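# Move the green block into the blue tray

## Task

Place the green block inside the blue tray. The robot must not fall over or be left leaning, and nothing may be knocked or moved out of the work area; either of these counts as failure.

## Robot and tools

Robot: a Rainbow Robotics RB-Y1. It has a two-wheel differential base with rear casters, a folding torso (squat, shift, pitch, yaw), a pan/tilt head, and two 7-joint arms, each ending in a parallel gripper with a wrist camera. The base is 0.58 m wide and reaches 0.10 m in front of the wheel axle and 0.57 m behind it. Spinning in place sweeps a 0.58 m radius. The wrist camera cases stick out sideways and can strike objects.

Frames: all positions are in metres. In the base frame the origin is on the floor midway between the drive wheels, with x forward, y to the left and z up. The chest, left_hand and right_hand readings use this frame. A hand point lies between the finger pads, 0.03 m short of the tips. The fingers point along the hand's -z axis and close along its x axis. base_odometry is measured from where the base began; it counts wheel rotation only, so slip shows up as travel. Heading is in rad, positive to the left.

Tools:
- move: a single action. "base" is one object {"x_m_s", "turn_rad_s", "for_s"} giving velocities, not a destination. Forward speed is 0.005 to 1.5 m/s in either sign, or 0. Left turn rate is 0.02 to 1.509 rad/s in either sign, or 0. Duration is 0.1 to 5 s. Acceleration is about 0.4 m/s² (0.5 rad/s² when turning), and there is no sideways motion. "joints" is one object mapping joint names to absolute targets: rad for arm, torso and head joints, metres of pad opening (0 to 0.1) for left_gripper_m and right_gripper_m. Key ranges: torso_squat_rad 0..1.2, torso_shift_rad -0.3..0.6, torso_pitch_rad -0.2..1.4 (positive bows forward), torso_yaw_rad -1.5..1.5 (positive to the left), head_pan_rad -0.523..0.523, head_tilt_rad -0.35..1.57 (positive looks down). Arm ranges: shoulder pitch ±2.356 (negative raises the arm forward), left shoulder roll 0..3.141 and right -3.141..0 (both lift outward), elbow -2.617..0.01 (negative bends). The torso has combined limits; if you break them the move ends "off_target". "target" is the absolute pose of one hand: {"side":"left"/"right", "x","y","z" in base-frame metres (-3..3), "quat_wxyz" written as the hand lines print it}. It is solved into joint angles, so the hand travels along an arc. Break long moves into short steps. "target" may only be paired with min_time_s. "min_time_s" (0.1..8) sets the minimum duration of arm, head and torso motions. "contact_limits" sets gripper current per gripper in mA (200..672.5; it starts at 672.5 and stays until changed). A lower value grips more gently. "cameras": head_camera, left_wrist_camera, right_wrist_camera or "all". "blocking": false makes the call return right away while the motion continues, but a "target" cannot be sent while something is still moving.
- wait {seconds 0..10, cameras}: lets time run and returns the state. It returns early once motions settle.
- stop: brakes every running motion.
- zoom_image {camera, region [x0,y0,x1,y1] in pixels, at most 504×504}: enlarges part of the latest image. The head image is 896×504 and wrist images are 644×364.
- read_manual: returns licence text only.
- finished_scene: ends the scene. The block must remain in the tray once the robot lets go.

Reading results: "move" reports done or the worst status. base_status "done" only means the velocity was sent for the full time; "(sent for a of b s)" shows a shortfall. Hand status is "reached" (within 10 mm and 2°), "short" (with the remaining error) or "refused" (with a reason; nothing moved). Joint words: "off_target" means it stopped away from the target and may still be pushing. "time_out", "contact_stop" (torso only) and "limit_stop_at_<name>" (self-collision guard) each freeze that whole group and discard its targets. "joint command not followed" means the arm-collision check blocked the command. After a refusal or an unrequested stop, the rest of that reply's move, wait and finished_scene calls are skipped. lidar_m lists 12 distances in 30° sectors counter-clockwise from straight ahead, measured at 0.23 m height; "-" means nothing was seen. motor_effort gives wheel load in %. A high value at rest means the base is pushing against something. Joint and external torques, plus wrist force and torque, hint at contact or a held load; they have offsets and noise.

Gripping: close to at least 0.005 m narrower than the block. A status of "off_target" (or "done") while holding is normal.

Avoid: sudden squats or bows, especially with arms stretched ahead or with a load, and braking hard while driving. These can tip the robot. Do not drive into furniture, since the base keeps pushing; a stalled wheel disables the motors for 2 s. The body can snag on table edges. Never let the arms, grippers or wrist cases press on or hit each other; around 0.5 rad of outward shoulder roll helps keep them apart. Do not grip the other arm's fingers. A torque fault freezes everything for 10 s, and overheating motors (from long holds, extended reach, or pushing at an unreachable pose) cause a forced stop. Do not drop the block from a height, and do not knock anything over or out of the area.

Each tool is called after ">>>" as name(argument=value, ...) on one line, values as JSON.

## Session

>>> move()

Scene clock: 0.00 s.
Joint torques (N m): no reading
External joint torques (N m): no reading
Wrist force (N): no reading
Wrist torque (N m): no reading
Wrist force, peak (N): no reading
base_odometry: x=+0.000 y=+0.000 heading=+0.000
lidar_m: 2.67 1.84 1.69 1.75 2.49 2.30 2.32 2.71 2.51 2.15 3.08 2.80
base_status: not commanded
joint_positions: torso_squat_rad=+0.350 torso_shift_rad=+0.000 torso_pitch_rad=+0.000 torso_yaw_rad=+0.000 left_shoulder_pitch_rad=+0.020 left_shoulder_roll_rad=+0.004 left_shoulder_yaw_rad=-0.044 left_elbow_rad=-0.246 left_forearm_roll_rad=-0.048 left_wrist_pitch_rad=-0.049 left_hand_roll_rad=-0.025 left_gripper_m=+0.099 right_shoulder_pitch_rad=+0.015 right_shoulder_roll_rad=-0.018 right_shoulder_yaw_rad=+0.001 right_elbow_rad=-0.299 right_forearm_roll_rad=-0.040 right_wrist_pitch_rad=-0.043 right_hand_roll_rad=+0.024 right_gripper_m=+0.101 head_pan_rad=+0.000 head_tilt_rad=+0.400
joint_status: not commanded
wheel_motors_off: 0
motor_effort: left_wheel=+1 right_wheel=+1
chest: x=-0.2280 y=-0.0006 z=+1.2475 quat_wxyz=(+1.000, +0.000, +0.000, +0.000) (m; base frame)
left_hand: x=-0.1119 y=+0.2171 z=+0.5728 quat_wxyz=(+0.989, +0.003, -0.138, -0.055) (m; base frame)
right_hand: x=-0.0842 y=-0.2347 z=+0.5785 quat_wxyz=(+0.986, -0.008, -0.163, -0.009) (m; base frame)
pictures: head_camera, left_wrist_camera, right_wrist_camera

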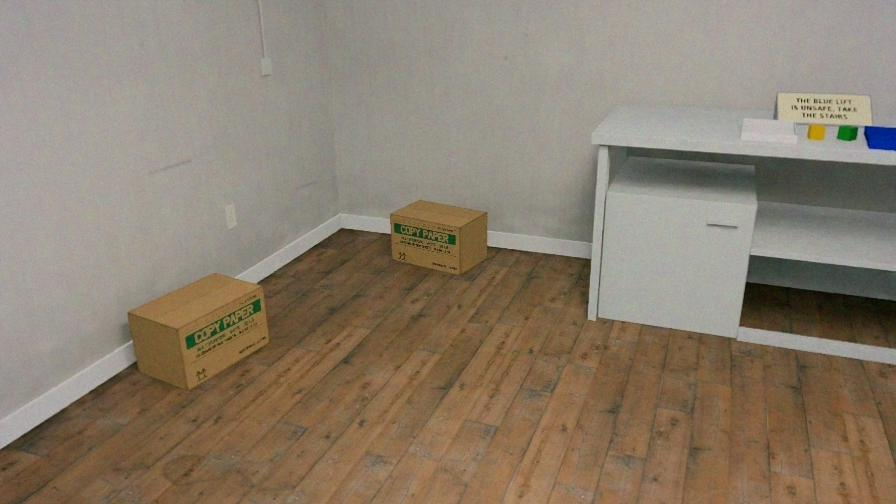

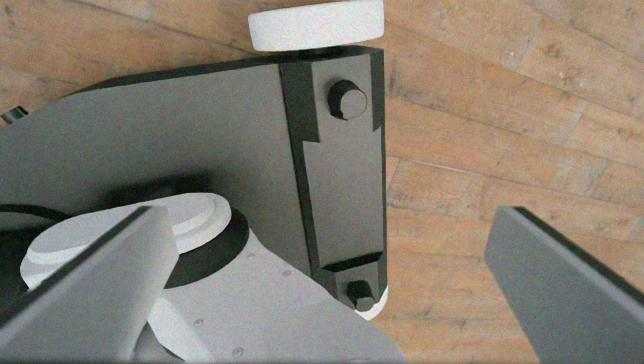

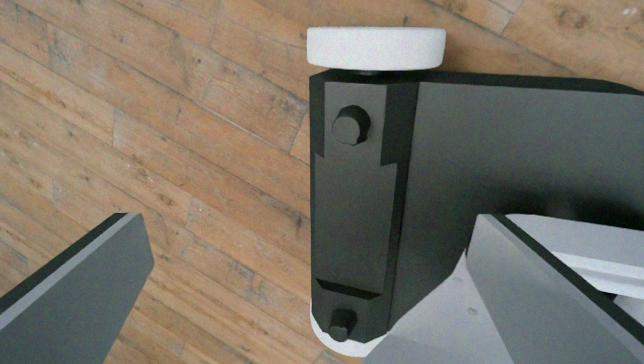

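>>> move(base={"turn_rad_s":-1.2,"for_s":1.167}, joints={"head_tilt_rad":0.35,"left_shoulder_roll_rad":0.3,"right_shoulder_roll_rad":-0.3}, cameras=["head_camera"])

Scene clock: 3.90 s.
Joint torques (N m): left_arm=[-2.38 7.22 1.91 -1.47 -0.09 -0.74 0.05] | right_arm=[-2.21 -6.77 -1.28 -1.57 -0.11 -0.7 0.33]
External joint torques (N m): left_arm=[-0.11 -0.9 1.01 -0.37 -0.15 -0.2 0.06] | right_arm=[0.62 2.01 -0.24 0.12 -0.13 -0.04 0.32]
Wrist force (N): left_arm=[-0.8 0.3 -7.9] | right_arm=[-1.9 1.2 -6.6]
Wrist torque (N m): left_arm=[-0.35 0.03 0.06] | right_arm=[0.11 0.12 -0.20]
Wrist force, peak (N): left_arm=[-1.1 2.2 -8.2] | right_arm=[-2.0 2.0 -7.3]
move: done
base_odometry: x=+0.000 y=+0.000 heading=-0.680
lidar_m: 2.81 2.81 2.41 1.85 1.76 2.42 2.29 2.30 2.66 2.51 2.15 2.86
base_status: done (sent for 1.17 of 1.17 s)
joint_positions: torso_squat_rad=+0.350 torso_shift_rad=+0.000 torso_pitch_rad=+0.000 torso_yaw_rad=+0.000 left_shoulder_pitch_rad=+0.020 left_shoulder_roll_rad=+0.300 left_shoulder_yaw_rad=-0.044 left_elbow_rad=-0.246 left_forearm_roll_rad=-0.048 left_wrist_pitch_rad=-0.049 left_hand_roll_rad=-0.025 left_gripper_m=+0.099 right_shoulder_pitch_rad=+0.015 right_shoulder_roll_rad=-0.300 right_shoulder_yaw_rad=+0.001 right_elbow_rad=-0.299 right_forearm_roll_rad=-0.040 right_wrist_pitch_rad=-0.043 right_hand_roll_rad=+0.024 right_gripper_m=+0.101 head_pan_rad=+0.000 head_tilt_rad=+0.350
joint_status: all done
wheel_motors_off: 0
motor_effort: left_wheel=+4(26) right_wheel=+1(19)
chest: x=-0.2280 y=-0.0006 z=+1.2475 quat_wxyz=(+1.000, +0.000, +0.000, +0.000) (m; base frame)
left_hand: x=-0.1129 y=+0.4370 z=+0.6047 quat_wxyz=(+0.978, +0.149, -0.127, -0.078) (m; base frame)
right_hand: x=-0.0848 y=-0.4421 z=+0.6118 quat_wxyz=(+0.976, -0.147, -0.162, +0.016) (m; base frame)
pictures: head_camera

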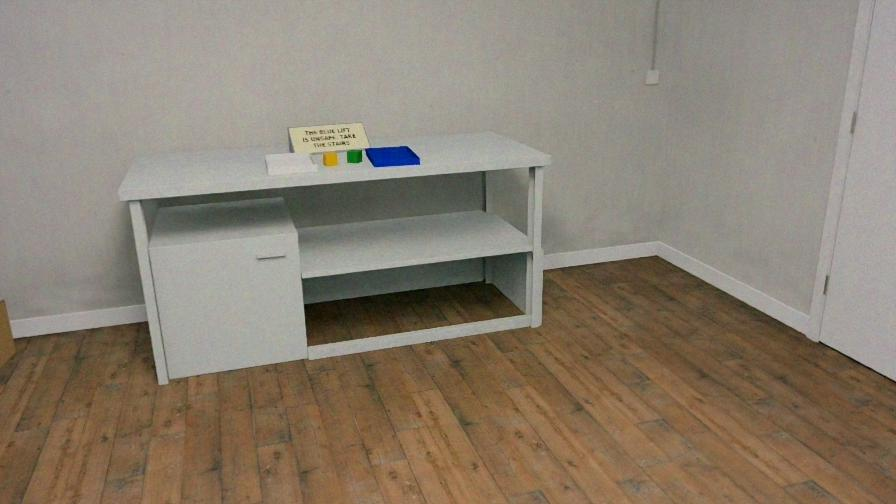

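>>> zoom_image(camera="head_camera", region=[240, 100, 440, 212])

Scaled by 2.520 from the camera's 896x504 image, which has a finer 1280x720 frame.

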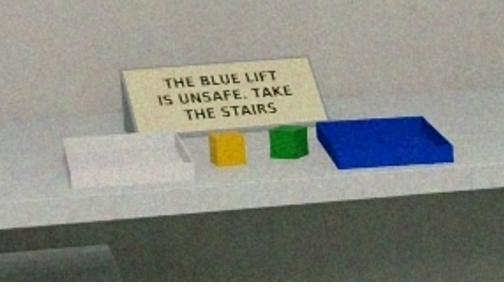

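>>> move(base={"x_m_s":0.8,"turn_rad_s":0.065,"for_s":2.5}, joints={"head_tilt_rad":0.5}, cameras=[])

>>> move(base={"turn_rad_s":0.5,"for_s":0.567}, joints={"right_shoulder_pitch_rad":0.5,"right_shoulder_roll_rad":-0.3,"right_elbow_rad":-2.0,"right_wrist_pitch_rad":0.0,"torso_shift_rad":0.15,"torso_pitch_rad":0.5,"head_tilt_rad":0.3}, cameras=["head_camera"])

Scene clock: 9.87 s.
Joint torques (N m): left_arm=[-1.59 7.7 1.79 -1 -0.08 -0.69 0.07] | right_arm=[-1.61 -7.17 -1.48 -1.44 -0.04 -0.75 0.27]
External joint torques (N m): left_arm=[0.67 -0.42 0.89 0.1 -0.14 -0.15 0.08] | right_arm=[1.21 1.6 -0.44 0.25 -0.07 -0.09 0.26]
Wrist force (N): left_arm=[-0.8 -0.1 -7.8] | right_arm=[-2.0 1.3 -6.6]
Wrist torque (N m): left_arm=[-0.30 0.05 0.07] | right_arm=[0.10 0.11 -0.19]
Wrist force, peak (N): left_arm=[-0.5 -0.2 -8.3] | right_arm=[-1.7 1.4 -6.7]
move: done
base_odometry: x=+1.692 y=-1.063 heading=-0.517
lidar_m: 0.85 0.85 1.06 1.97 2.35 2.72 4.27 3.57 2.15 2.19 1.30 1.29
base_status: done (sent for 2.5 of 2.5 s)
joint_positions: torso_squat_rad=+0.350 torso_shift_rad=+0.000 torso_pitch_rad=+0.000 torso_yaw_rad=+0.000 left_shoulder_pitch_rad=+0.020 left_shoulder_roll_rad=+0.300 left_shoulder_yaw_rad=-0.044 left_elbow_rad=-0.246 left_forearm_roll_rad=-0.048 left_wrist_pitch_rad=-0.049 left_hand_roll_rad=-0.025 left_gripper_m=+0.099 right_shoulder_pitch_rad=+0.014 right_shoulder_roll_rad=-0.300 right_shoulder_yaw_rad=+0.001 right_elbow_rad=-0.299 right_forearm_roll_rad=-0.040 right_wrist_pitch_rad=-0.043 right_hand_roll_rad=+0.024 right_gripper_m=+0.101 head_pan_rad=+0.000 head_tilt_rad=+0.500
joint_status: all done
wheel_motors_off: 0
motor_effort: left_wheel=+2(35) right_wheel=-3(34)
chest: x=-0.2280 y=-0.0006 z=+1.2475 quat_wxyz=(+1.000, +0.000, +0.000, +0.000) (m; base frame)
left_hand: x=-0.1127 y=+0.4369 z=+0.6047 quat_wxyz=(+0.978, +0.148, -0.127, -0.078) (m; base frame)
right_hand: x=-0.0846 y=-0.4421 z=+0.6118 quat_wxyz=(+0.976, -0.147, -0.162, +0.016) (m; base frame)
pictures: none
No camera images: "cameras" was empty.

Scene clock: 12.37 s.
Joint torques (N m): left_arm=[11.4 6.55 1.56 3.53 -0.11 0.41 0.04] | right_arm=[6.93 -2.92 -3.68 -7.44 0.19 -1.42 0.4]
External joint torques (N m): left_arm=[0.2 -0.59 0.78 -0.39 -0.15 0.02 0.02] | right_arm=[0.19 1.45 -0.21 0.06 0.01 0.16 0.36]
Wrist force (N): left_arm=[2.5 1.0 -7.6] | right_arm=[-5.0 1.0 -4.3]
Wrist torque (N m): left_arm=[-0.40 0.24 0.04] | right_arm=[0.12 -0.04 -0.22]
Wrist force, peak (N): left_arm=[2.5 0.6 -8.2] | right_arm=[-4.6 0.7 -6.2]
move: done
base_odometry: x=+1.692 y=-1.063 heading=-0.357
lidar_m: 0.85 0.87 1.79 1.97 2.34 3.17 4.28 3.00 2.16 2.19 1.29 1.54
base_status: done (sent for 0.57 of 0.57 s)
joint_positions: torso_squat_rad=+0.350 torso_shift_rad=+0.150 torso_pitch_rad=+0.500 torso_yaw_rad=+0.000 left_shoulder_pitch_rad=+0.020 left_shoulder_roll_rad=+0.300 left_shoulder_yaw_rad=-0.044 left_elbow_rad=-0.246 left_forearm_roll_rad=-0.048 left_wrist_pitch_rad=-0.049 left_hand_roll_rad=-0.025 left_gripper_m=+0.099 right_shoulder_pitch_rad=+0.500 right_shoulder_roll_rad=-0.300 right_shoulder_yaw_rad=+0.001 right_elbow_rad=-2.000 right_forearm_roll_rad=-0.040 right_wrist_pitch_rad=+0.000 right_hand_roll_rad=+0.024 right_gripper_m=+0.101 head_pan_rad=+0.000 head_tilt_rad=+0.300
joint_status: all done
wheel_motors_off: 0
motor_effort: left_wheel=-6(27) right_wheel=-1(29)
chest: x=+0.0187 y=-0.0006 z=+1.2022 quat_wxyz=(+0.969, +0.000, +0.247, +0.000) (m; base frame)
left_hand: x=-0.1887 y=+0.4369 z=+0.5830 quat_wxyz=(+0.979, +0.125, +0.119, -0.112) (m; base frame)
right_hand: x=+0.2428 y=-0.3254 z=+0.8236 quat_wxyz=(+0.867, -0.087, -0.476, +0.115) (m; base frame)
pictures: head_camera

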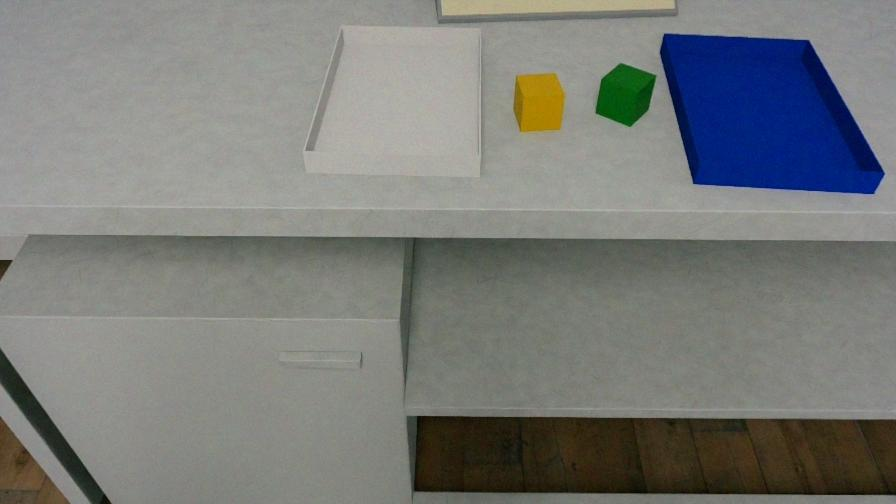

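>>> zoom_image(camera="head_camera", region=[500, 40, 700, 152])

>>> move(target={"side":"right","x":0.48,"y":-0.25,"z":1.02,"quat_wxyz":[1,0,0,0]}, cameras=["head_camera"])

Scaled by 2.520 from the camera's 896x504 image, which has a finer 1280x720 frame.

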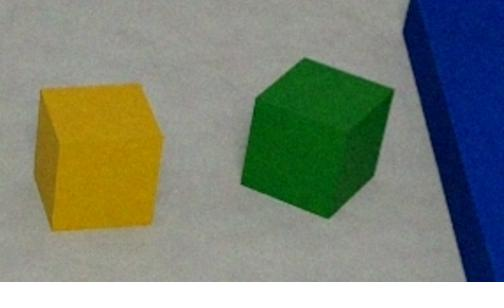

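Scene clock: 15.50 s.
Joint torques (N m): left_arm=[11.41 6.45 1.52 3.54 -0.16 0.41 0.09] | right_arm=[-16.85 -9.07 -7.55 -3.15 0.44 -0.46 0.53]
External joint torques (N m): left_arm=[0.2 -0.69 0.74 -0.38 -0.2 0.03 0.07] | right_arm=[1.39 2.4 0.74 0.66 0.22 -0.44 0.53]
Wrist force (N): left_arm=[2.1 1.0 -7.7] | right_arm=[0.5 -0.7 -7.1]
Wrist torque (N m): left_arm=[-0.40 0.16 0.04] | right_arm=[0.19 0.26 -0.16]
Wrist force, peak (N): left_arm=[2.6 0.6 -8.1] | right_arm=[-4.1 -2.2 -7.3]
move: done
base_odometry: x=+1.692 y=-1.063 heading=-0.357
lidar_m: 0.85 0.89 1.79 1.96 2.34 3.14 4.27 3.01 2.14 2.19 1.30 1.54
base_status: not commanded
joint_positions: torso_squat_rad=+0.350 torso_shift_rad=+0.150 torso_pitch_rad=+0.500 torso_yaw_rad=+0.000 left_shoulder_pitch_rad=+0.020 left_shoulder_roll_rad=+0.300 left_shoulder_yaw_rad=-0.044 left_elbow_rad=-0.246 left_forearm_roll_rad=-0.048 left_wrist_pitch_rad=-0.049 left_hand_roll_rad=-0.025 left_gripper_m=+0.099 right_shoulder_pitch_rad=-1.284 right_shoulder_roll_rad=-0.968 right_shoulder_yaw_rad=+0.400 right_elbow_rad=-1.547 right_forearm_roll_rad=-1.132 right_wrist_pitch_rad=+1.919 right_hand_roll_rad=-0.644 right_gripper_m=+0.101 head_pan_rad=+0.000 head_tilt_rad=+0.300
joint_status: all done
wheel_motors_off: 0
motor_effort: left_wheel=-6(7) right_wheel=-1(2)
chest: x=+0.0187 y=-0.0006 z=+1.2022 quat_wxyz=(+0.969, +0.000, +0.247, +0.000) (m; base frame)
left_hand: x=-0.1887 y=+0.4369 z=+0.5830 quat_wxyz=(+0.979, +0.125, +0.119, -0.112) (m; base frame)
right_hand: x=+0.4801 y=-0.2501 z=+1.0202 quat_wxyz=(+1.000, +0.000, -0.001, +0.000) (m; base frame)
right_hand_status: reached (checked arc, planned for 1.5 s): 0 mm and 0.1 deg off.
pictures: head_camera

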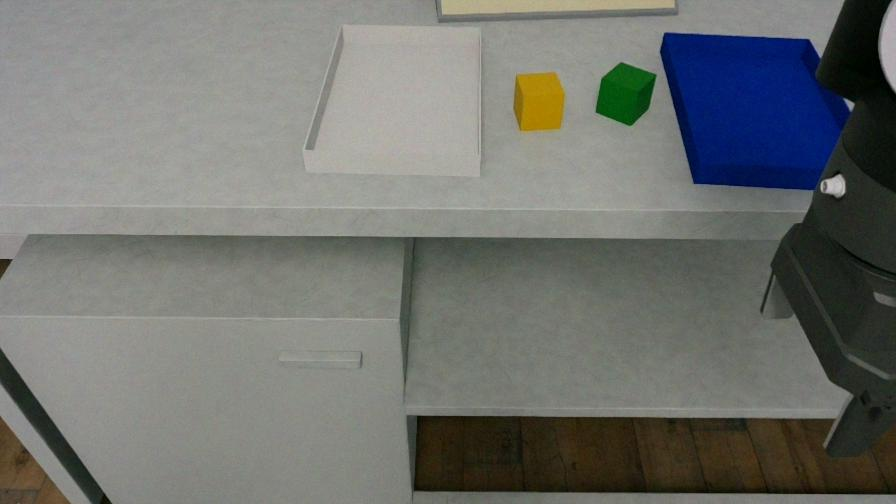

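>>> move(base={"x_m_s":0.4,"for_s":1.367}, joints={"head_tilt_rad":0.5,"head_pan_rad":-0.3,"right_gripper_m":0.09}, cameras=["head_camera","right_wrist_camera"])

Scene clock: 19.00 s.
Joint torques (N m): left_arm=[12.42 6.75 1.65 3.59 -0.17 0.37 0.14] | right_arm=[-17.19 -9.7 -7.85 -3.27 0.45 -0.31 0.68]
External joint torques (N m): left_arm=[1.21 -0.39 0.87 -0.32 -0.21 -0.02 0.12] | right_arm=[1.05 1.74 0.42 0.54 0.23 -0.29 0.68]
Wrist force (N): left_arm=[2.7 0.6 -7.8] | right_arm=[0.4 -0.8 -7.1]
Wrist torque (N m): left_arm=[-0.34 0.28 0.03] | right_arm=[0.19 0.26 -0.16]
Wrist force, peak (N): left_arm=[2.5 0.8 -8.3] | right_arm=[0.6 -0.7 -7.5]
move: done
base_odometry: x=+2.204 y=-1.254 heading=-0.357
lidar_m: 0.30 0.31 0.44 1.99 2.08 3.09 4.82 2.51 2.28 1.06 1.10 0.97
base_status: done (sent for 1.37 of 1.37 s)
joint_positions: torso_squat_rad=+0.350 torso_shift_rad=+0.150 torso_pitch_rad=+0.500 torso_yaw_rad=+0.000 left_shoulder_pitch_rad=+0.020 left_shoulder_roll_rad=+0.300 left_shoulder_yaw_rad=-0.044 left_elbow_rad=-0.246 left_forearm_roll_rad=-0.048 left_wrist_pitch_rad=-0.049 left_hand_roll_rad=-0.025 left_gripper_m=+0.099 right_shoulder_pitch_rad=-1.284 right_shoulder_roll_rad=-0.968 right_shoulder_yaw_rad=+0.401 right_elbow_rad=-1.547 right_forearm_roll_rad=-1.132 right_wrist_pitch_rad=+1.919 right_hand_roll_rad=-0.644 right_gripper_m=+0.090 head_pan_rad=-0.300 head_tilt_rad=+0.500
joint_status: all done
wheel_motors_off: 0
motor_effort: left_wheel=-1(23) right_wheel=-1(25)
chest: x=+0.0187 y=-0.0006 z=+1.2022 quat_wxyz=(+0.969, +0.000, +0.247, +0.000) (m; base frame)
left_hand: x=-0.1885 y=+0.4369 z=+0.5829 quat_wxyz=(+0.979, +0.125, +0.119, -0.112) (m; base frame)
right_hand: x=+0.4800 y=-0.2501 z=+1.0201 quat_wxyz=(+1.000, +0.000, -0.001, +0.000) (m; base frame)
pictures: head_camera, right_wrist_camera

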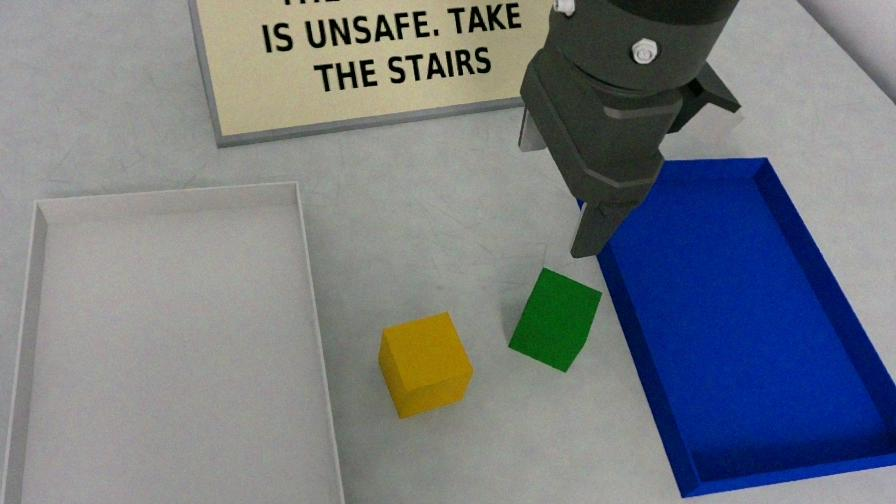

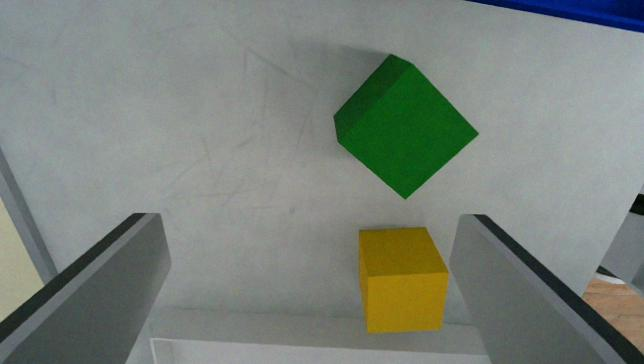

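>>> move(target={"side":"right","x":0.432,"y":-0.248,"z":0.985,"quat_wxyz":[0.9385,0,0,-0.3453]}, cameras=["head_camera","right_wrist_camera"])

Scene clock: 21.47 s.
Joint torques (N m): left_arm=[11.8 6.74 1.66 3.71 -0.12 0.43 0.15] | right_arm=[-15.08 -9.95 -10.68 -4 0.36 -0.19 0.73]
External joint torques (N m): left_arm=[0.6 -0.4 0.88 -0.21 -0.15 0.04 0.14] | right_arm=[0.48 1.47 -2.3 -0.06 0.17 -0.2 0.74]
Wrist force (N): left_arm=[2.6 0.8 -7.9] | right_arm=[0.3 -0.5 -7.2]
Wrist torque (N m): left_arm=[-0.38 0.25 0.04] | right_arm=[0.20 0.27 -0.14]
Wrist force, peak (N): left_arm=[2.4 0.7 -8.3] | right_arm=[-0.6 -0.7 -8.1]
move: done
base_odometry: x=+2.204 y=-1.254 heading=-0.357
lidar_m: 0.28 0.31 0.46 1.99 2.06 3.09 4.83 2.50 2.28 1.06 1.08 0.97
base_status: not commanded
joint_positions: torso_squat_rad=+0.350 torso_shift_rad=+0.150 torso_pitch_rad=+0.500 torso_yaw_rad=+0.000 left_shoulder_pitch_rad=+0.020 left_shoulder_roll_rad=+0.300 left_shoulder_yaw_rad=-0.044 left_elbow_rad=-0.246 left_forearm_roll_rad=-0.048 left_wrist_pitch_rad=-0.049 left_hand_roll_rad=-0.025 left_gripper_m=+0.099 right_shoulder_pitch_rad=-1.065 right_shoulder_roll_rad=-0.983 right_shoulder_yaw_rad=+0.339 right_elbow_rad=-1.797 right_forearm_roll_rad=-1.111 right_wrist_pitch_rad=+1.899 right_hand_roll_rad=-1.452 right_gripper_m=+0.090 head_pan_rad=-0.300 head_tilt_rad=+0.500
joint_status: all done
wheel_motors_off: 0
motor_effort: left_wheel=+0(1) right_wheel=-1(1)
chest: x=+0.0187 y=-0.0006 z=+1.2022 quat_wxyz=(+0.969, +0.000, +0.247, +0.000) (m; base frame)
left_hand: x=-0.1886 y=+0.4369 z=+0.5830 quat_wxyz=(+0.979, +0.125, +0.119, -0.112) (m; base frame)
right_hand: x=+0.4318 y=-0.2480 z=+0.9848 quat_wxyz=(+0.939, +0.000, +0.000, -0.345) (m; base frame)
right_hand_status: reached (checked arc, planned for 0.8 s): 0 mm and 0.1 deg off.
pictures: head_camera, right_wrist_camera

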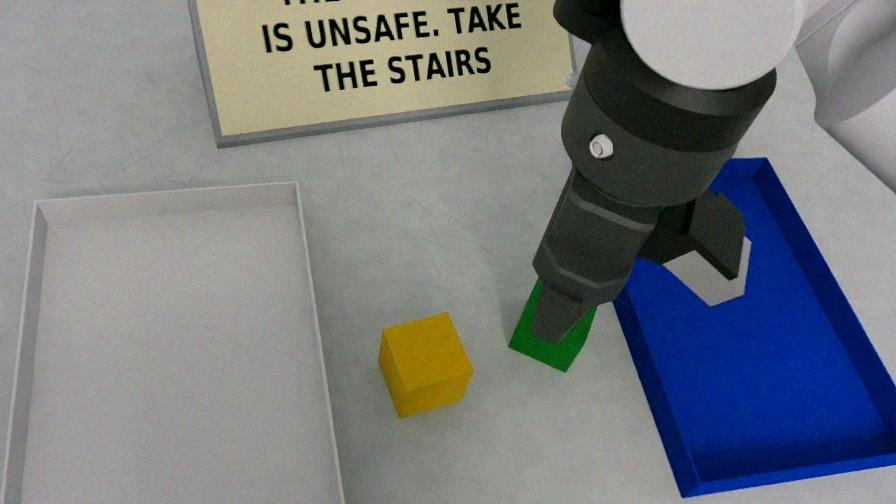

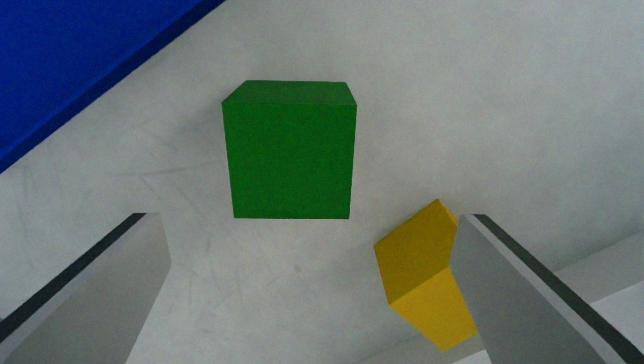

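>>> move(target={"side":"right","x":0.4325,"y":-0.2635,"z":0.945,"quat_wxyz":[0.9385,0,0,-0.3453]}, cameras=["head_camera","right_wrist_camera"])

Scene clock: 22.80 s.
Joint torques (N m): left_arm=[11.66 6.75 1.46 3.75 -0.2 0.44 0.06] | right_arm=[-15.19 -10.02 -8.2 -4.36 0.23 -0.05 0.2]
External joint torques (N m): left_arm=[0.46 -0.39 0.68 -0.17 -0.24 0.06 0.04] | right_arm=[-0.22 1.91 0.22 -0.05 0.03 -0.05 0.2]
Wrist force (N): left_arm=[2.0 0.8 -7.7] | right_arm=[0.5 -0.5 -7.3]
Wrist torque (N m): left_arm=[-0.37 0.17 0.05] | right_arm=[0.18 0.31 -0.23]
Wrist force, peak (N): left_arm=[2.2 0.6 -8.2] | right_arm=[0.7 -0.7 -8.3]
move: done
base_odometry: x=+2.204 y=-1.254 heading=-0.357
lidar_m: 0.30 0.31 0.45 1.98 2.08 3.08 4.83 2.52 2.28 1.06 1.09 0.98
base_status: not commanded
joint_positions: torso_squat_rad=+0.350 torso_shift_rad=+0.150 torso_pitch_rad=+0.500 torso_yaw_rad=+0.000 left_shoulder_pitch_rad=+0.020 left_shoulder_roll_rad=+0.300 left_shoulder_yaw_rad=-0.044 left_elbow_rad=-0.246 left_forearm_roll_rad=-0.048 left_wrist_pitch_rad=-0.049 left_hand_roll_rad=-0.025 left_gripper_m=+0.099 right_shoulder_pitch_rad=-0.983 right_shoulder_roll_rad=-0.979 right_shoulder_yaw_rad=+0.358 right_elbow_rad=-1.745 right_forearm_roll_rad=-1.051 right_wrist_pitch_rad=+1.793 right_hand_roll_rad=-1.379 right_gripper_m=+0.090 head_pan_rad=-0.300 head_tilt_rad=+0.500
joint_status: all done
wheel_motors_off: 0
motor_effort: left_wheel=+1(1) right_wheel=+0(1)
chest: x=+0.0187 y=-0.0006 z=+1.2022 quat_wxyz=(+0.969, +0.000, +0.247, +0.000) (m; base frame)
left_hand: x=-0.1886 y=+0.4369 z=+0.5830 quat_wxyz=(+0.979, +0.125, +0.119, -0.112) (m; base frame)
right_hand: x=+0.4323 y=-0.2636 z=+0.9450 quat_wxyz=(+0.938, +0.000, +0.000, -0.345) (m; base frame)
right_hand_status: reached (checked arc, planned for 0.3 s): 0 mm and 0.0 deg off.
pictures: head_camera, right_wrist_camera

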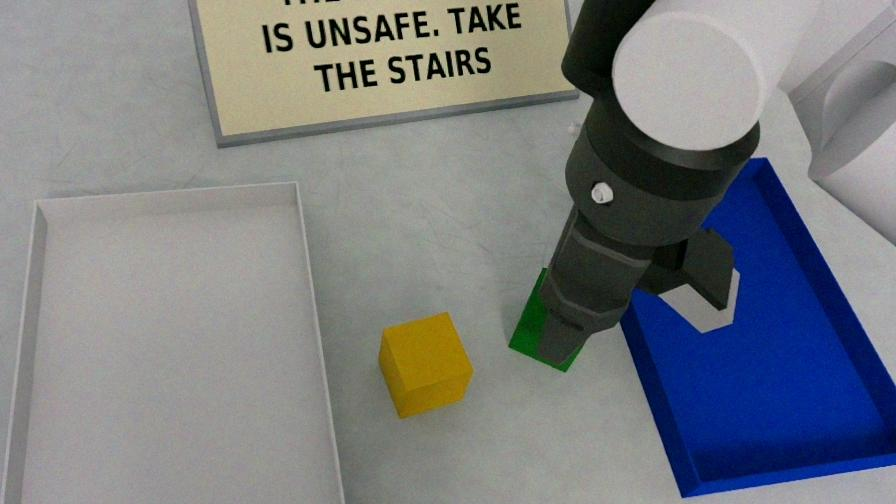

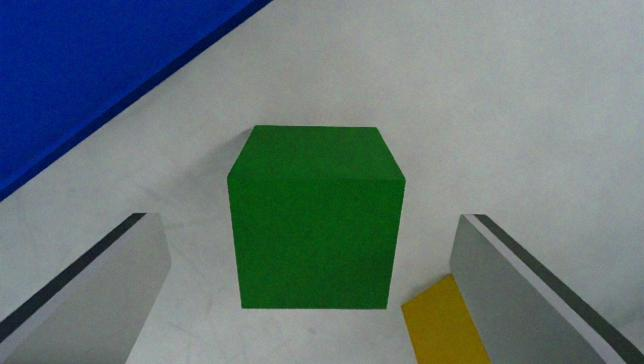

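>>> move(target={"side":"right","x":0.4345,"y":-0.262,"z":0.913,"quat_wxyz":[0.9385,0,0,-0.3453]}, cameras=["right_wrist_camera"])

>>> move(joints={"right_gripper_m":0.03}, cameras=["head_camera","right_wrist_camera"])

Scene clock: 23.97 s.
Joint torques (N m): left_arm=[11.8 6.81 1.53 3.68 -0.13 0.38 0.06] | right_arm=[-14.35 -10.52 -7.84 -4.6 0.14 -0.07 0.32]
External joint torques (N m): left_arm=[0.6 -0.33 0.75 -0.24 -0.17 0 0.04] | right_arm=[0.59 1.19 0.39 0.07 -0.07 -0.07 0.32]
Wrist force (N): left_arm=[2.4 0.8 -8.1] | right_arm=[0.1 -0.7 -7.1]
Wrist torque (N m): left_arm=[-0.37 0.22 0.04] | right_arm=[0.19 0.26 -0.21]
Wrist force, peak (N): left_arm=[2.9 0.7 -8.0] | right_arm=[-0.4 -0.5 -8.5]
move: done
base_odometry: x=+2.204 y=-1.254 heading=-0.357
lidar_m: 0.30 0.31 0.44 1.97 2.07 3.07 4.81 2.52 2.27 1.08 1.09 0.98
base_status: not commanded
joint_positions: torso_squat_rad=+0.350 torso_shift_rad=+0.150 torso_pitch_rad=+0.500 torso_yaw_rad=+0.000 left_shoulder_pitch_rad=+0.020 left_shoulder_roll_rad=+0.300 left_shoulder_yaw_rad=-0.044 left_elbow_rad=-0.246 left_forearm_roll_rad=-0.048 left_wrist_pitch_rad=-0.049 left_hand_roll_rad=-0.025 left_gripper_m=+0.099 right_shoulder_pitch_rad=-0.958 right_shoulder_roll_rad=-0.940 right_shoulder_yaw_rad=+0.396 right_elbow_rad=-1.684 right_forearm_roll_rad=-0.994 right_wrist_pitch_rad=+1.719 right_hand_roll_rad=-1.346 right_gripper_m=+0.090 head_pan_rad=-0.300 head_tilt_rad=+0.500
joint_status: all done
wheel_motors_off: 0
motor_effort: left_wheel=+1(1) right_wheel=-1(1)
chest: x=+0.0187 y=-0.0006 z=+1.2022 quat_wxyz=(+0.969, +0.000, +0.247, +0.000) (m; base frame)
left_hand: x=-0.1886 y=+0.4368 z=+0.5830 quat_wxyz=(+0.979, +0.125, +0.119, -0.112) (m; base frame)
right_hand: x=+0.4344 y=-0.2620 z=+0.9130 quat_wxyz=(+0.938, +0.000, +0.000, -0.345) (m; base frame)
right_hand_status: reached (checked arc, planned for 0.3 s): 0 mm and 0.0 deg off.
pictures: right_wrist_camera

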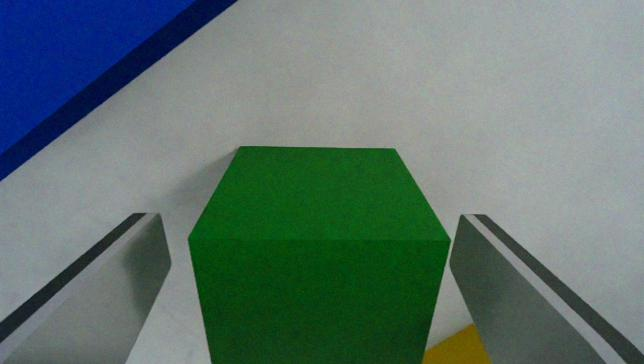

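Scene clock: 25.17 s.
Joint torques (N m): left_arm=[11.58 6.5 1.55 3.71 0.01 0.43 0.03] | right_arm=[-14.41 -10.36 -8.42 -4.61 0.27 0.04 0.39]
External joint torques (N m): left_arm=[0.38 -0.64 0.77 -0.21 -0.02 0.05 0.01] | right_arm=[0.54 1.34 -0.19 0.06 0.06 0.04 0.39]
Wrist force (N): left_arm=[2.0 0.7 -7.6] | right_arm=[0.0 -0.5 -6.5]
Wrist torque (N m): left_arm=[-0.34 0.17 0.05] | right_arm=[0.19 0.25 -0.24]
Wrist force, peak (N): left_arm=[2.6 0.4 -8.1] | right_arm=[0.3 -0.7 -7.2]
move: off_target
base_odometry: x=+2.204 y=-1.254 heading=-0.357
lidar_m: 0.31 0.30 0.45 1.97 2.08 3.09 4.82 2.51 2.29 1.06 1.07 0.98
base_status: not commanded
joint_positions: torso_squat_rad=+0.350 torso_shift_rad=+0.150 torso_pitch_rad=+0.500 torso_yaw_rad=+0.000 left_shoulder_pitch_rad=+0.020 left_shoulder_roll_rad=+0.300 left_shoulder_yaw_rad=-0.044 left_elbow_rad=-0.246 left_forearm_roll_rad=-0.048 left_wrist_pitch_rad=-0.049 left_hand_roll_rad=-0.025 left_gripper_m=+0.099 right_shoulder_pitch_rad=-0.958 right_shoulder_roll_rad=-0.940 right_shoulder_yaw_rad=+0.396 right_elbow_rad=-1.684 right_forearm_roll_rad=-0.994 right_wrist_pitch_rad=+1.719 right_hand_roll_rad=-1.346 right_gripper_m=+0.050 head_pan_rad=-0.300 head_tilt_rad=+0.500
joint_status: right_gripper_m off_target (ended at +0.050, target +0.030)
wheel_motors_off: 0
motor_effort: left_wheel=+1(1) right_wheel=+0(1)
chest: x=+0.0187 y=-0.0006 z=+1.2022 quat_wxyz=(+0.969, +0.000, +0.247, +0.000) (m; base frame)
left_hand: x=-0.1886 y=+0.4368 z=+0.5830 quat_wxyz=(+0.979, +0.125, +0.119, -0.112) (m; base frame)
right_hand: x=+0.4344 y=-0.2620 z=+0.9130 quat_wxyz=(+0.938, +0.000, +0.000, -0.345) (m; base frame)
pictures: head_camera, right_wrist_camera

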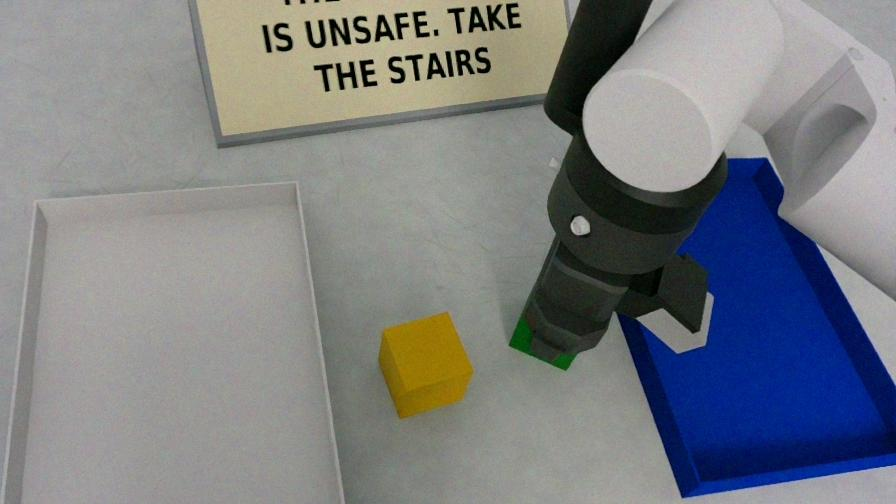

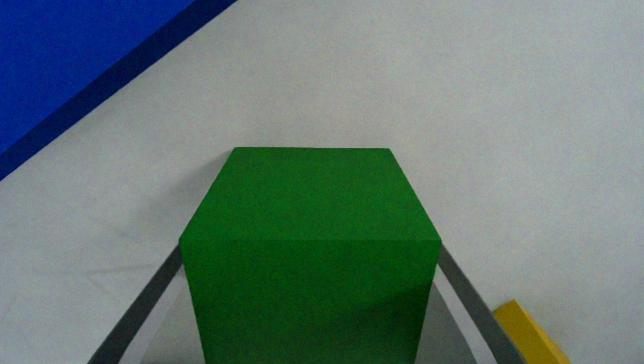

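>>> move(target={"side":"right","x":0.4345,"y":-0.262,"z":0.98,"quat_wxyz":[0.9385,0,0,-0.3453]}, cameras=[])

>>> move(target={"side":"right","x":0.43,"y":-0.425,"z":0.98,"quat_wxyz":[0.9385,0,0,-0.3453]}, cameras=["head_camera","right_wrist_camera"])

Scene clock: 26.07 s.
Joint torques (N m): left_arm=[11.57 6.9 1.38 3.64 -0.21 0.35 0.08] | right_arm=[-13.97 -9.73 -9.71 -3.8 0.25 -0.1 0.36]
External joint torques (N m): left_arm=[0.36 -0.23 0.6 -0.27 -0.25 -0.04 0.06] | right_arm=[1.37 2.23 -1.25 0.15 0.05 -0.1 0.36]
Wrist force (N): left_arm=[2.3 0.8 -7.9] | right_arm=[0.2 -0.5 -8.1]
Wrist torque (N m): left_arm=[-0.36 0.20 0.07] | right_arm=[0.19 0.26 -0.14]
Wrist force, peak (N): left_arm=[2.7 0.8 -8.2] | right_arm=[-0.1 -0.9 -10.2]
move: done
base_odometry: x=+2.204 y=-1.254 heading=-0.357
lidar_m: 0.29 0.31 0.44 1.98 2.07 3.07 4.81 2.51 2.27 1.06 1.09 0.97
base_status: not commanded
joint_positions: torso_squat_rad=+0.350 torso_shift_rad=+0.150 torso_pitch_rad=+0.500 torso_yaw_rad=+0.000 left_shoulder_pitch_rad=+0.020 left_shoulder_roll_rad=+0.300 left_shoulder_yaw_rad=-0.044 left_elbow_rad=-0.246 left_forearm_roll_rad=-0.048 left_wrist_pitch_rad=-0.049 left_hand_roll_rad=-0.025 left_gripper_m=+0.099 right_shoulder_pitch_rad=-1.041 right_shoulder_roll_rad=-1.003 right_shoulder_yaw_rad=+0.325 right_elbow_rad=-1.772 right_forearm_roll_rad=-1.107 right_wrist_pitch_rad=+1.874 right_hand_roll_rad=-1.406 right_gripper_m=+0.050 head_pan_rad=-0.300 head_tilt_rad=+0.500
joint_status: all done
wheel_motors_off: 0
motor_effort: left_wheel=+1(2) right_wheel=-1(1)
chest: x=+0.0187 y=-0.0006 z=+1.2022 quat_wxyz=(+0.969, +0.000, +0.247, +0.000) (m; base frame)
left_hand: x=-0.1886 y=+0.4368 z=+0.5829 quat_wxyz=(+0.979, +0.125, +0.119, -0.112) (m; base frame)
right_hand: x=+0.4347 y=-0.2621 z=+0.9797 quat_wxyz=(+0.939, +0.000, +0.000, -0.345) (m; base frame)
right_hand_status: reached (checked arc, planned for 0.4 s): 0 mm and 0.1 deg off.
pictures: none
No camera images: "cameras" was empty.

Scene clock: 27.03 s.
Joint torques (N m): left_arm=[11.62 6.92 1.71 3.57 -0.24 0.42 0.13] | right_arm=[-12.32 -15.79 -10.92 -3.3 -0.04 -0.26 -0.11]
External joint torques (N m): left_arm=[0.41 -0.22 0.92 -0.35 -0.28 0.03 0.12] | right_arm=[-0.18 2.25 -1.85 -0.33 -0.26 -0.25 -0.11]
Wrist force (N): left_arm=[1.9 0.3 -7.5] | right_arm=[0.2 -0.8 -7.9]
Wrist torque (N m): left_arm=[-0.30 0.18 0.02] | right_arm=[0.18 0.25 -0.23]
Wrist force, peak (N): left_arm=[2.2 0.7 -8.8] | right_arm=[0.6 -0.7 -8.7]
move: done
base_odometry: x=+2.204 y=-1.254 heading=-0.357
lidar_m: 0.30 0.31 0.44 1.98 2.07 3.09 4.82 2.52 2.29 1.07 1.10 0.96
base_status: not commanded
joint_positions: torso_squat_rad=+0.350 torso_shift_rad=+0.150 torso_pitch_rad=+0.500 torso_yaw_rad=+0.000 left_shoulder_pitch_rad=+0.020 left_shoulder_roll_rad=+0.300 left_shoulder_yaw_rad=-0.044 left_elbow_rad=-0.246 left_forearm_roll_rad=-0.048 left_wrist_pitch_rad=-0.049 left_hand_roll_rad=-0.025 left_gripper_m=+0.099 right_shoulder_pitch_rad=-0.796 right_shoulder_roll_rad=-1.259 right_shoulder_yaw_rad=+0.110 right_elbow_rad=-1.514 right_forearm_roll_rad=-1.225 right_wrist_pitch_rad=+1.705 right_hand_roll_rad=-0.944 right_gripper_m=+0.050 head_pan_rad=-0.300 head_tilt_rad=+0.500
joint_status: all done
wheel_motors_off: 0
motor_effort: left_wheel=+1(2) right_wheel=+0(2)
chest: x=+0.0186 y=-0.0007 z=+1.2022 quat_wxyz=(+0.969, +0.000, +0.247, +0.000) (m; base frame)
left_hand: x=-0.1886 y=+0.4368 z=+0.5830 quat_wxyz=(+0.979, +0.125, +0.119, -0.112) (m; base frame)
right_hand: x=+0.4298 y=-0.4251 z=+0.9799 quat_wxyz=(+0.938, +0.000, +0.000, -0.345) (m; base frame)
right_hand_status: reached (checked arc, planned for 0.6 s): 0 mm and 0.0 deg off.
pictures: head_camera, right_wrist_camera

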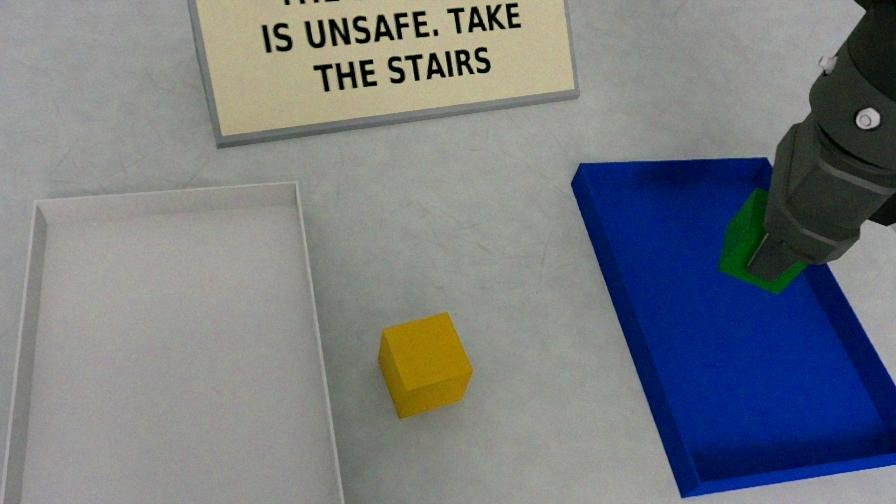

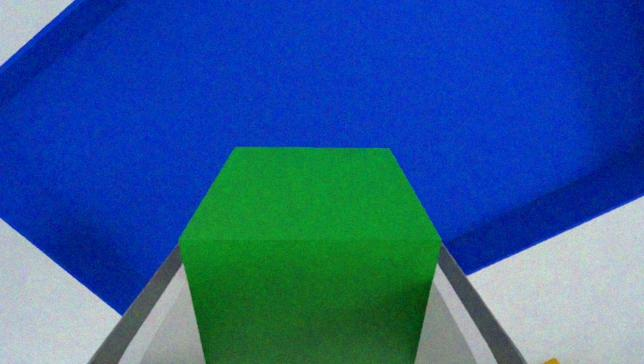

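>>> move(target={"side":"right","x":0.42,"y":-0.41,"z":0.92,"quat_wxyz":[0.9385,0,0,-0.3453]}, cameras=["head_camera","right_wrist_camera"])

Scene clock: 28.17 s.
Joint torques (N m): left_arm=[11.94 6.72 1.54 3.64 -0.18 0.4 0.12] | right_arm=[-12.27 -16.09 -10.1 -3.87 0.24 -0.05 -0.02]
External joint torques (N m): left_arm=[0.73 -0.42 0.76 -0.28 -0.22 0.01 0.11] | right_arm=[-0.62 1.15 -1.21 -0.39 0.01 -0.04 -0.02]
Wrist force (N): left_arm=[2.5 0.7 -7.8] | right_arm=[0.3 -0.8 -7.8]
Wrist torque (N m): left_arm=[-0.36 0.26 0.05] | right_arm=[0.18 0.27 -0.16]
Wrist force, peak (N): left_arm=[2.6 1.0 -8.0] | right_arm=[-0.3 -1.2 -9.9]
move: done
base_odometry: x=+2.204 y=-1.254 heading=-0.357
lidar_m: 0.30 0.31 0.45 1.97 2.08 3.08 4.82 2.52 2.26 1.08 1.09 0.97
base_status: not commanded
joint_positions: torso_squat_rad=+0.350 torso_shift_rad=+0.150 torso_pitch_rad=+0.500 torso_yaw_rad=+0.000 left_shoulder_pitch_rad=+0.020 left_shoulder_roll_rad=+0.300 left_shoulder_yaw_rad=-0.044 left_elbow_rad=-0.246 left_forearm_roll_rad=-0.048 left_wrist_pitch_rad=-0.049 left_hand_roll_rad=-0.025 left_gripper_m=+0.099 right_shoulder_pitch_rad=-0.720 right_shoulder_roll_rad=-1.173 right_shoulder_yaw_rad=+0.164 right_elbow_rad=-1.533 right_forearm_roll_rad=-1.140 right_wrist_pitch_rad=+1.590 right_hand_roll_rad=-0.971 right_gripper_m=+0.050 head_pan_rad=-0.300 head_tilt_rad=+0.500
joint_status: all done
wheel_motors_off: 0
motor_effort: left_wheel=+1(1) right_wheel=+0(1)
chest: x=+0.0187 y=-0.0006 z=+1.2022 quat_wxyz=(+0.969, +0.000, +0.247, +0.000) (m; base frame)
left_hand: x=-0.1886 y=+0.4368 z=+0.5830 quat_wxyz=(+0.979, +0.125, +0.119, -0.112) (m; base frame)
right_hand: x=+0.4195 y=-0.4098 z=+0.9200 quat_wxyz=(+0.939, +0.000, +0.000, -0.345) (m; base frame)
right_hand_status: reached (checked arc, planned for 0.3 s): 1 mm and 0.0 deg off.
pictures: head_camera, right_wrist_camera

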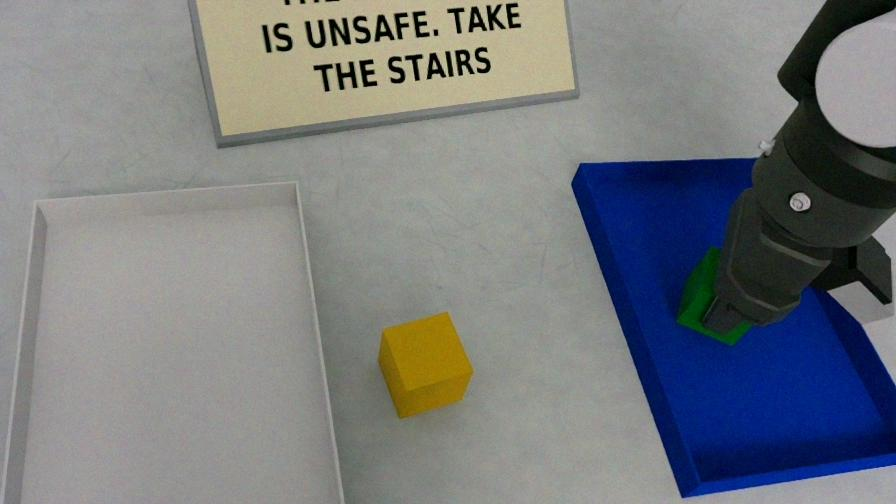

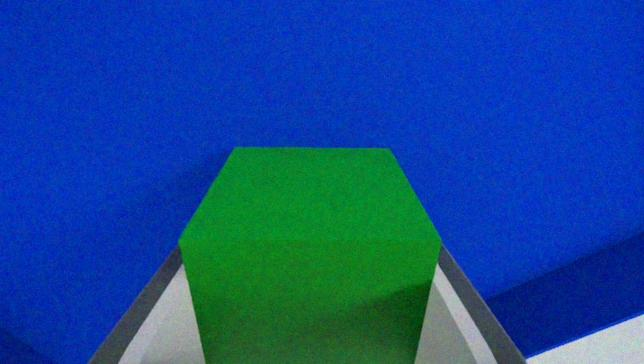

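>>> move(target={"side":"right","x":0.42,"y":-0.41,"z":0.9165,"quat_wxyz":[0.9385,0,0,-0.3453]}, cameras=["right_wrist_camera"])

Scene clock: 28.80 s.
Joint torques (N m): left_arm=[11.77 6.87 1.44 3.67 -0.15 0.45 0.12] | right_arm=[-12.04 -15.62 -9.35 -3.16 0.4 -0.16 0.03]
External joint torques (N m): left_arm=[0.56 -0.27 0.66 -0.25 -0.19 0.06 0.1] | right_arm=[-0.36 1.6 -0.49 0.35 0.18 -0.15 0.03]
Wrist force (N): left_arm=[2.8 0.8 -7.6] | right_arm=[0.2 -0.9 -8.0]
Wrist torque (N m): left_arm=[-0.38 0.29 0.06] | right_arm=[0.18 0.24 -0.24]
Wrist force, peak (N): left_arm=[2.5 0.4 -8.3] | right_arm=[0.5 -1.3 -9.2]
move: done
base_odometry: x=+2.204 y=-1.254 heading=-0.357
lidar_m: 0.29 0.32 0.44 1.96 2.07 3.08 4.82 2.52 2.27 1.08 1.09 0.98
base_status: not commanded
joint_positions: torso_squat_rad=+0.350 torso_shift_rad=+0.150 torso_pitch_rad=+0.500 torso_yaw_rad=+0.000 left_shoulder_pitch_rad=+0.020 left_shoulder_roll_rad=+0.300 left_shoulder_yaw_rad=-0.044 left_elbow_rad=-0.246 left_forearm_roll_rad=-0.048 left_wrist_pitch_rad=-0.049 left_hand_roll_rad=-0.025 left_gripper_m=+0.099 right_shoulder_pitch_rad=-0.721 right_shoulder_roll_rad=-1.167 right_shoulder_yaw_rad=+0.169 right_elbow_rad=-1.524 right_forearm_roll_rad=-1.134 right_wrist_pitch_rad=+1.583 right_hand_roll_rad=-0.967 right_gripper_m=+0.050 head_pan_rad=-0.300 head_tilt_rad=+0.500
joint_status: all done
wheel_motors_off: 0
motor_effort: left_wheel=+1(1) right_wheel=+0(1)
chest: x=+0.0187 y=-0.0006 z=+1.2022 quat_wxyz=(+0.969, +0.000, +0.247, +0.000) (m; base frame)
left_hand: x=-0.1886 y=+0.4368 z=+0.5830 quat_wxyz=(+0.979, +0.125, +0.119, -0.112) (m; base frame)
right_hand: x=+0.4198 y=-0.4100 z=+0.9164 quat_wxyz=(+0.938, +0.000, +0.000, -0.345) (m; base frame)
right_hand_status: reached (checked arc, planned for 0.1 s): 0 mm and 0.0 deg off.
pictures: right_wrist_camera

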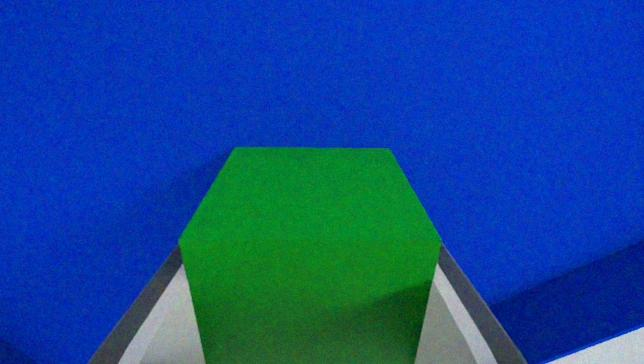

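>>> move(target={"side":"right","x":0.42,"y":-0.41,"z":0.915,"quat_wxyz":[0.9385,0,0,-0.3453]}, cameras=[])

>>> move(joints={"right_gripper_m":0.08}, cameras=[])

>>> move(target={"side":"right","x":0.42,"y":-0.41,"z":1.0,"quat_wxyz":[0.9385,0,0,-0.3453]}, cameras=["head_camera","right_wrist_camera"])

Scene clock: 30.83 s.
Joint torques (N m): left_arm=[11.74 6.91 1.69 3.73 -0.1 0.39 0.18] | right_arm=[-9.73 -13.84 -7.84 -2.82 0.11 -0.19 0.39]
External joint torques (N m): left_arm=[0.54 -0.23 0.91 -0.19 -0.14 0 0.17] | right_arm=[1.96 3.38 1.01 0.71 -0.12 -0.18 0.39]
Wrist force (N): left_arm=[2.3 0.9 -7.6] | right_arm=[0.6 -1.5 -0.6]
Wrist torque (N m): left_arm=[-0.35 0.21 0.04] | right_arm=[0.27 0.33 -0.22]
Wrist force, peak (N): left_arm=[2.5 0.7 -8.3] | right_arm=[1.7 -2.5 9.7]
move: done
base_odometry: x=+2.204 y=-1.254 heading=-0.357
lidar_m: 0.30 0.31 0.45 1.98 2.07 3.09 4.82 2.51 2.28 1.06 1.09 0.98
base_status: not commanded
joint_positions: torso_squat_rad=+0.350 torso_shift_rad=+0.150 torso_pitch_rad=+0.500 torso_yaw_rad=+0.000 left_shoulder_pitch_rad=+0.020 left_shoulder_roll_rad=+0.300 left_shoulder_yaw_rad=-0.044 left_elbow_rad=-0.246 left_forearm_roll_rad=-0.048 left_wrist_pitch_rad=-0.049 left_hand_roll_rad=-0.025 left_gripper_m=+0.099 right_shoulder_pitch_rad=-0.721 right_shoulder_roll_rad=-1.165 right_shoulder_yaw_rad=+0.171 right_elbow_rad=-1.521 right_forearm_roll_rad=-1.132 right_wrist_pitch_rad=+1.580 right_hand_roll_rad=-0.965 right_gripper_m=+0.050 head_pan_rad=-0.300 head_tilt_rad=+0.500
joint_status: all done
wheel_motors_off: 0
motor_effort: left_wheel=+1(1) right_wheel=+0(1)
chest: x=+0.0186 y=-0.0006 z=+1.2022 quat_wxyz=(+0.969, +0.000, +0.247, +0.000) (m; base frame)
left_hand: x=-0.1886 y=+0.4368 z=+0.5829 quat_wxyz=(+0.979, +0.125, +0.119, -0.112) (m; base frame)
right_hand: x=+0.4201 y=-0.4101 z=+0.9154 quat_wxyz=(+0.938, +0.000, +0.000, -0.345) (m; base frame)
right_hand_status: reached (checked arc, planned for 0.1 s): 0 mm and 0.0 deg off.
pictures: none
No camera images: "cameras" was empty.

Scene clock: 31.63 s.
Joint torques (N m): left_arm=[11.51 6.93 1.69 3.7 -0.14 0.35 0.14] | right_arm=[-10.37 -14.53 -7.89 -2.96 0.16 -0.23 0.25]
External joint torques (N m): left_arm=[0.31 -0.21 0.91 -0.22 -0.18 -0.04 0.13] | right_arm=[1.32 2.68 0.95 0.56 -0.07 -0.22 0.25]
Wrist force (N): left_arm=[2.0 0.5 -7.8] | right_arm=[0.2 -0.9 -7.1]
Wrist torque (N m): left_arm=[-0.32 0.18 0.08] | right_arm=[0.20 0.26 -0.21]
Wrist force, peak (N): left_arm=[2.6 0.6 -8.2] | right_arm=[-0.1 -0.9 -7.4]
move: done
base_odometry: x=+2.204 y=-1.254 heading=-0.357
lidar_m: 0.31 0.31 0.44 1.98 2.09 3.07 4.80 2.52 2.29 1.06 1.09 0.98
base_status: not commanded
joint_positions: torso_squat_rad=+0.350 torso_shift_rad=+0.150 torso_pitch_rad=+0.500 torso_yaw_rad=+0.000 left_shoulder_pitch_rad=+0.020 left_shoulder_roll_rad=+0.300 left_shoulder_yaw_rad=-0.044 left_elbow_rad=-0.246 left_forearm_roll_rad=-0.048 left_wrist_pitch_rad=-0.049 left_hand_roll_rad=-0.025 left_gripper_m=+0.099 right_shoulder_pitch_rad=-0.721 right_shoulder_roll_rad=-1.164 right_shoulder_yaw_rad=+0.171 right_elbow_rad=-1.521 right_forearm_roll_rad=-1.132 right_wrist_pitch_rad=+1.580 right_hand_roll_rad=-0.965 right_gripper_m=+0.080 head_pan_rad=-0.300 head_tilt_rad=+0.500
joint_status: all done
wheel_motors_off: 0
motor_effort: left_wheel=+1(1) right_wheel=+0(1)
chest: x=+0.0186 y=-0.0006 z=+1.2022 quat_wxyz=(+0.969, +0.000, +0.247, +0.000) (m; base frame)
left_hand: x=-0.1886 y=+0.4368 z=+0.5829 quat_wxyz=(+0.979, +0.125, +0.119, -0.112) (m; base frame)
right_hand: x=+0.4201 y=-0.4100 z=+0.9153 quat_wxyz=(+0.938, +0.000, +0.000, -0.345) (m; base frame)
pictures: none
No camera images: "cameras" was empty.

Scene clock: 32.67 s.
Joint torques (N m): left_arm=[11.98 6.69 1.34 3.74 -0.15 0.38 0.03] | right_arm=[-10.7 -14.99 -10 -2.59 0.12 -0.22 0.2]
External joint torques (N m): left_arm=[0.78 -0.45 0.56 -0.17 -0.19 0 0.01] | right_arm=[1.09 2.65 -0.72 0.1 -0.1 -0.22 0.2]
Wrist force (N): left_arm=[2.7 0.8 -7.8] | right_arm=[0.2 -0.7 -7.2]
Wrist torque (N m): left_arm=[-0.36 0.26 0.06] | right_arm=[0.19 0.20 -0.13]
Wrist force, peak (N): left_arm=[2.4 0.8 -8.2] | right_arm=[-0.2 -1.6 -8.8]
move: done
base_odometry: x=+2.204 y=-1.254 heading=-0.357
lidar_m: 0.28 0.31 0.45 1.97 2.08 3.08 4.82 2.51 2.29 1.06 1.09 0.97
base_status: not commanded
joint_positions: torso_squat_rad=+0.350 torso_shift_rad=+0.150 torso_pitch_rad=+0.500 torso_yaw_rad=+0.000 left_shoulder_pitch_rad=+0.020 left_shoulder_roll_rad=+0.300 left_shoulder_yaw_rad=-0.044 left_elbow_rad=-0.246 left_forearm_roll_rad=-0.048 left_wrist_pitch_rad=-0.049 left_hand_roll_rad=-0.025 left_gripper_m=+0.099 right_shoulder_pitch_rad=-0.772 right_shoulder_roll_rad=-1.290 right_shoulder_yaw_rad=+0.073 right_elbow_rad=-1.623 right_forearm_roll_rad=-1.267 right_wrist_pitch_rad=+1.751 right_hand_roll_rad=-1.026 right_gripper_m=+0.080 head_pan_rad=-0.300 head_tilt_rad=+0.500
joint_status: all done
wheel_motors_off: 0
motor_effort: left_wheel=+1(1) right_wheel=-1(2)
chest: x=+0.0186 y=-0.0006 z=+1.2022 quat_wxyz=(+0.969, +0.000, +0.247, +0.000) (m; base frame)
left_hand: x=-0.1886 y=+0.4368 z=+0.5829 quat_wxyz=(+0.979, +0.125, +0.119, -0.112) (m; base frame)
right_hand: x=+0.4200 y=-0.4100 z=+1.0000 quat_wxyz=(+0.939, +0.000, +0.000, -0.345) (m; base frame)
right_hand_status: reached (checked arc, planned for 0.4 s): 0 mm and 0.0 deg off.
pictures: head_camera, right_wrist_camera

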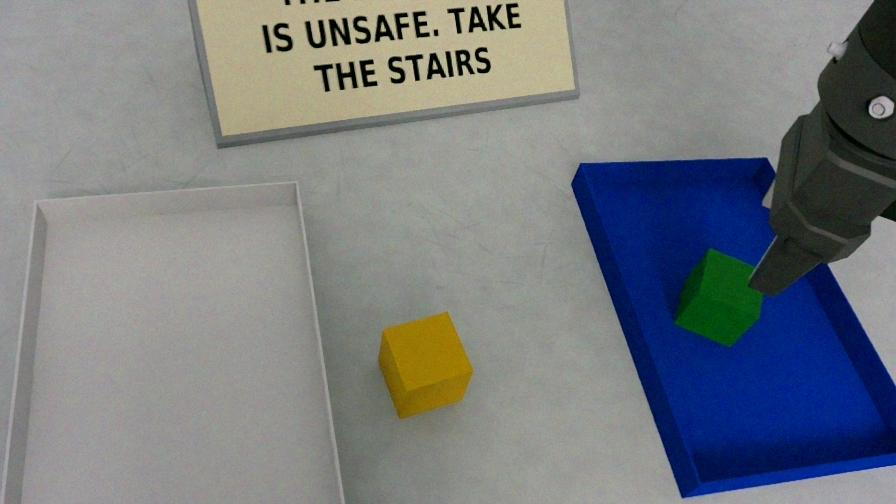

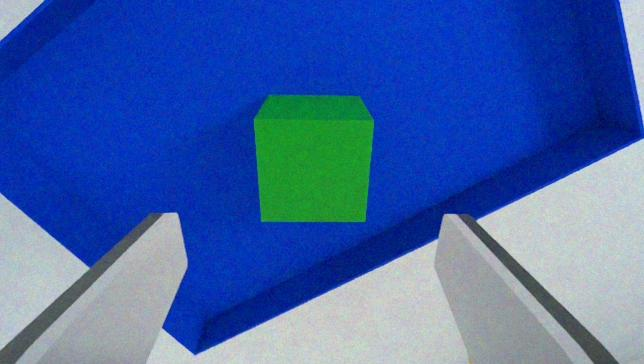

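>>> finished_scene()

The scene is finished: the task was done.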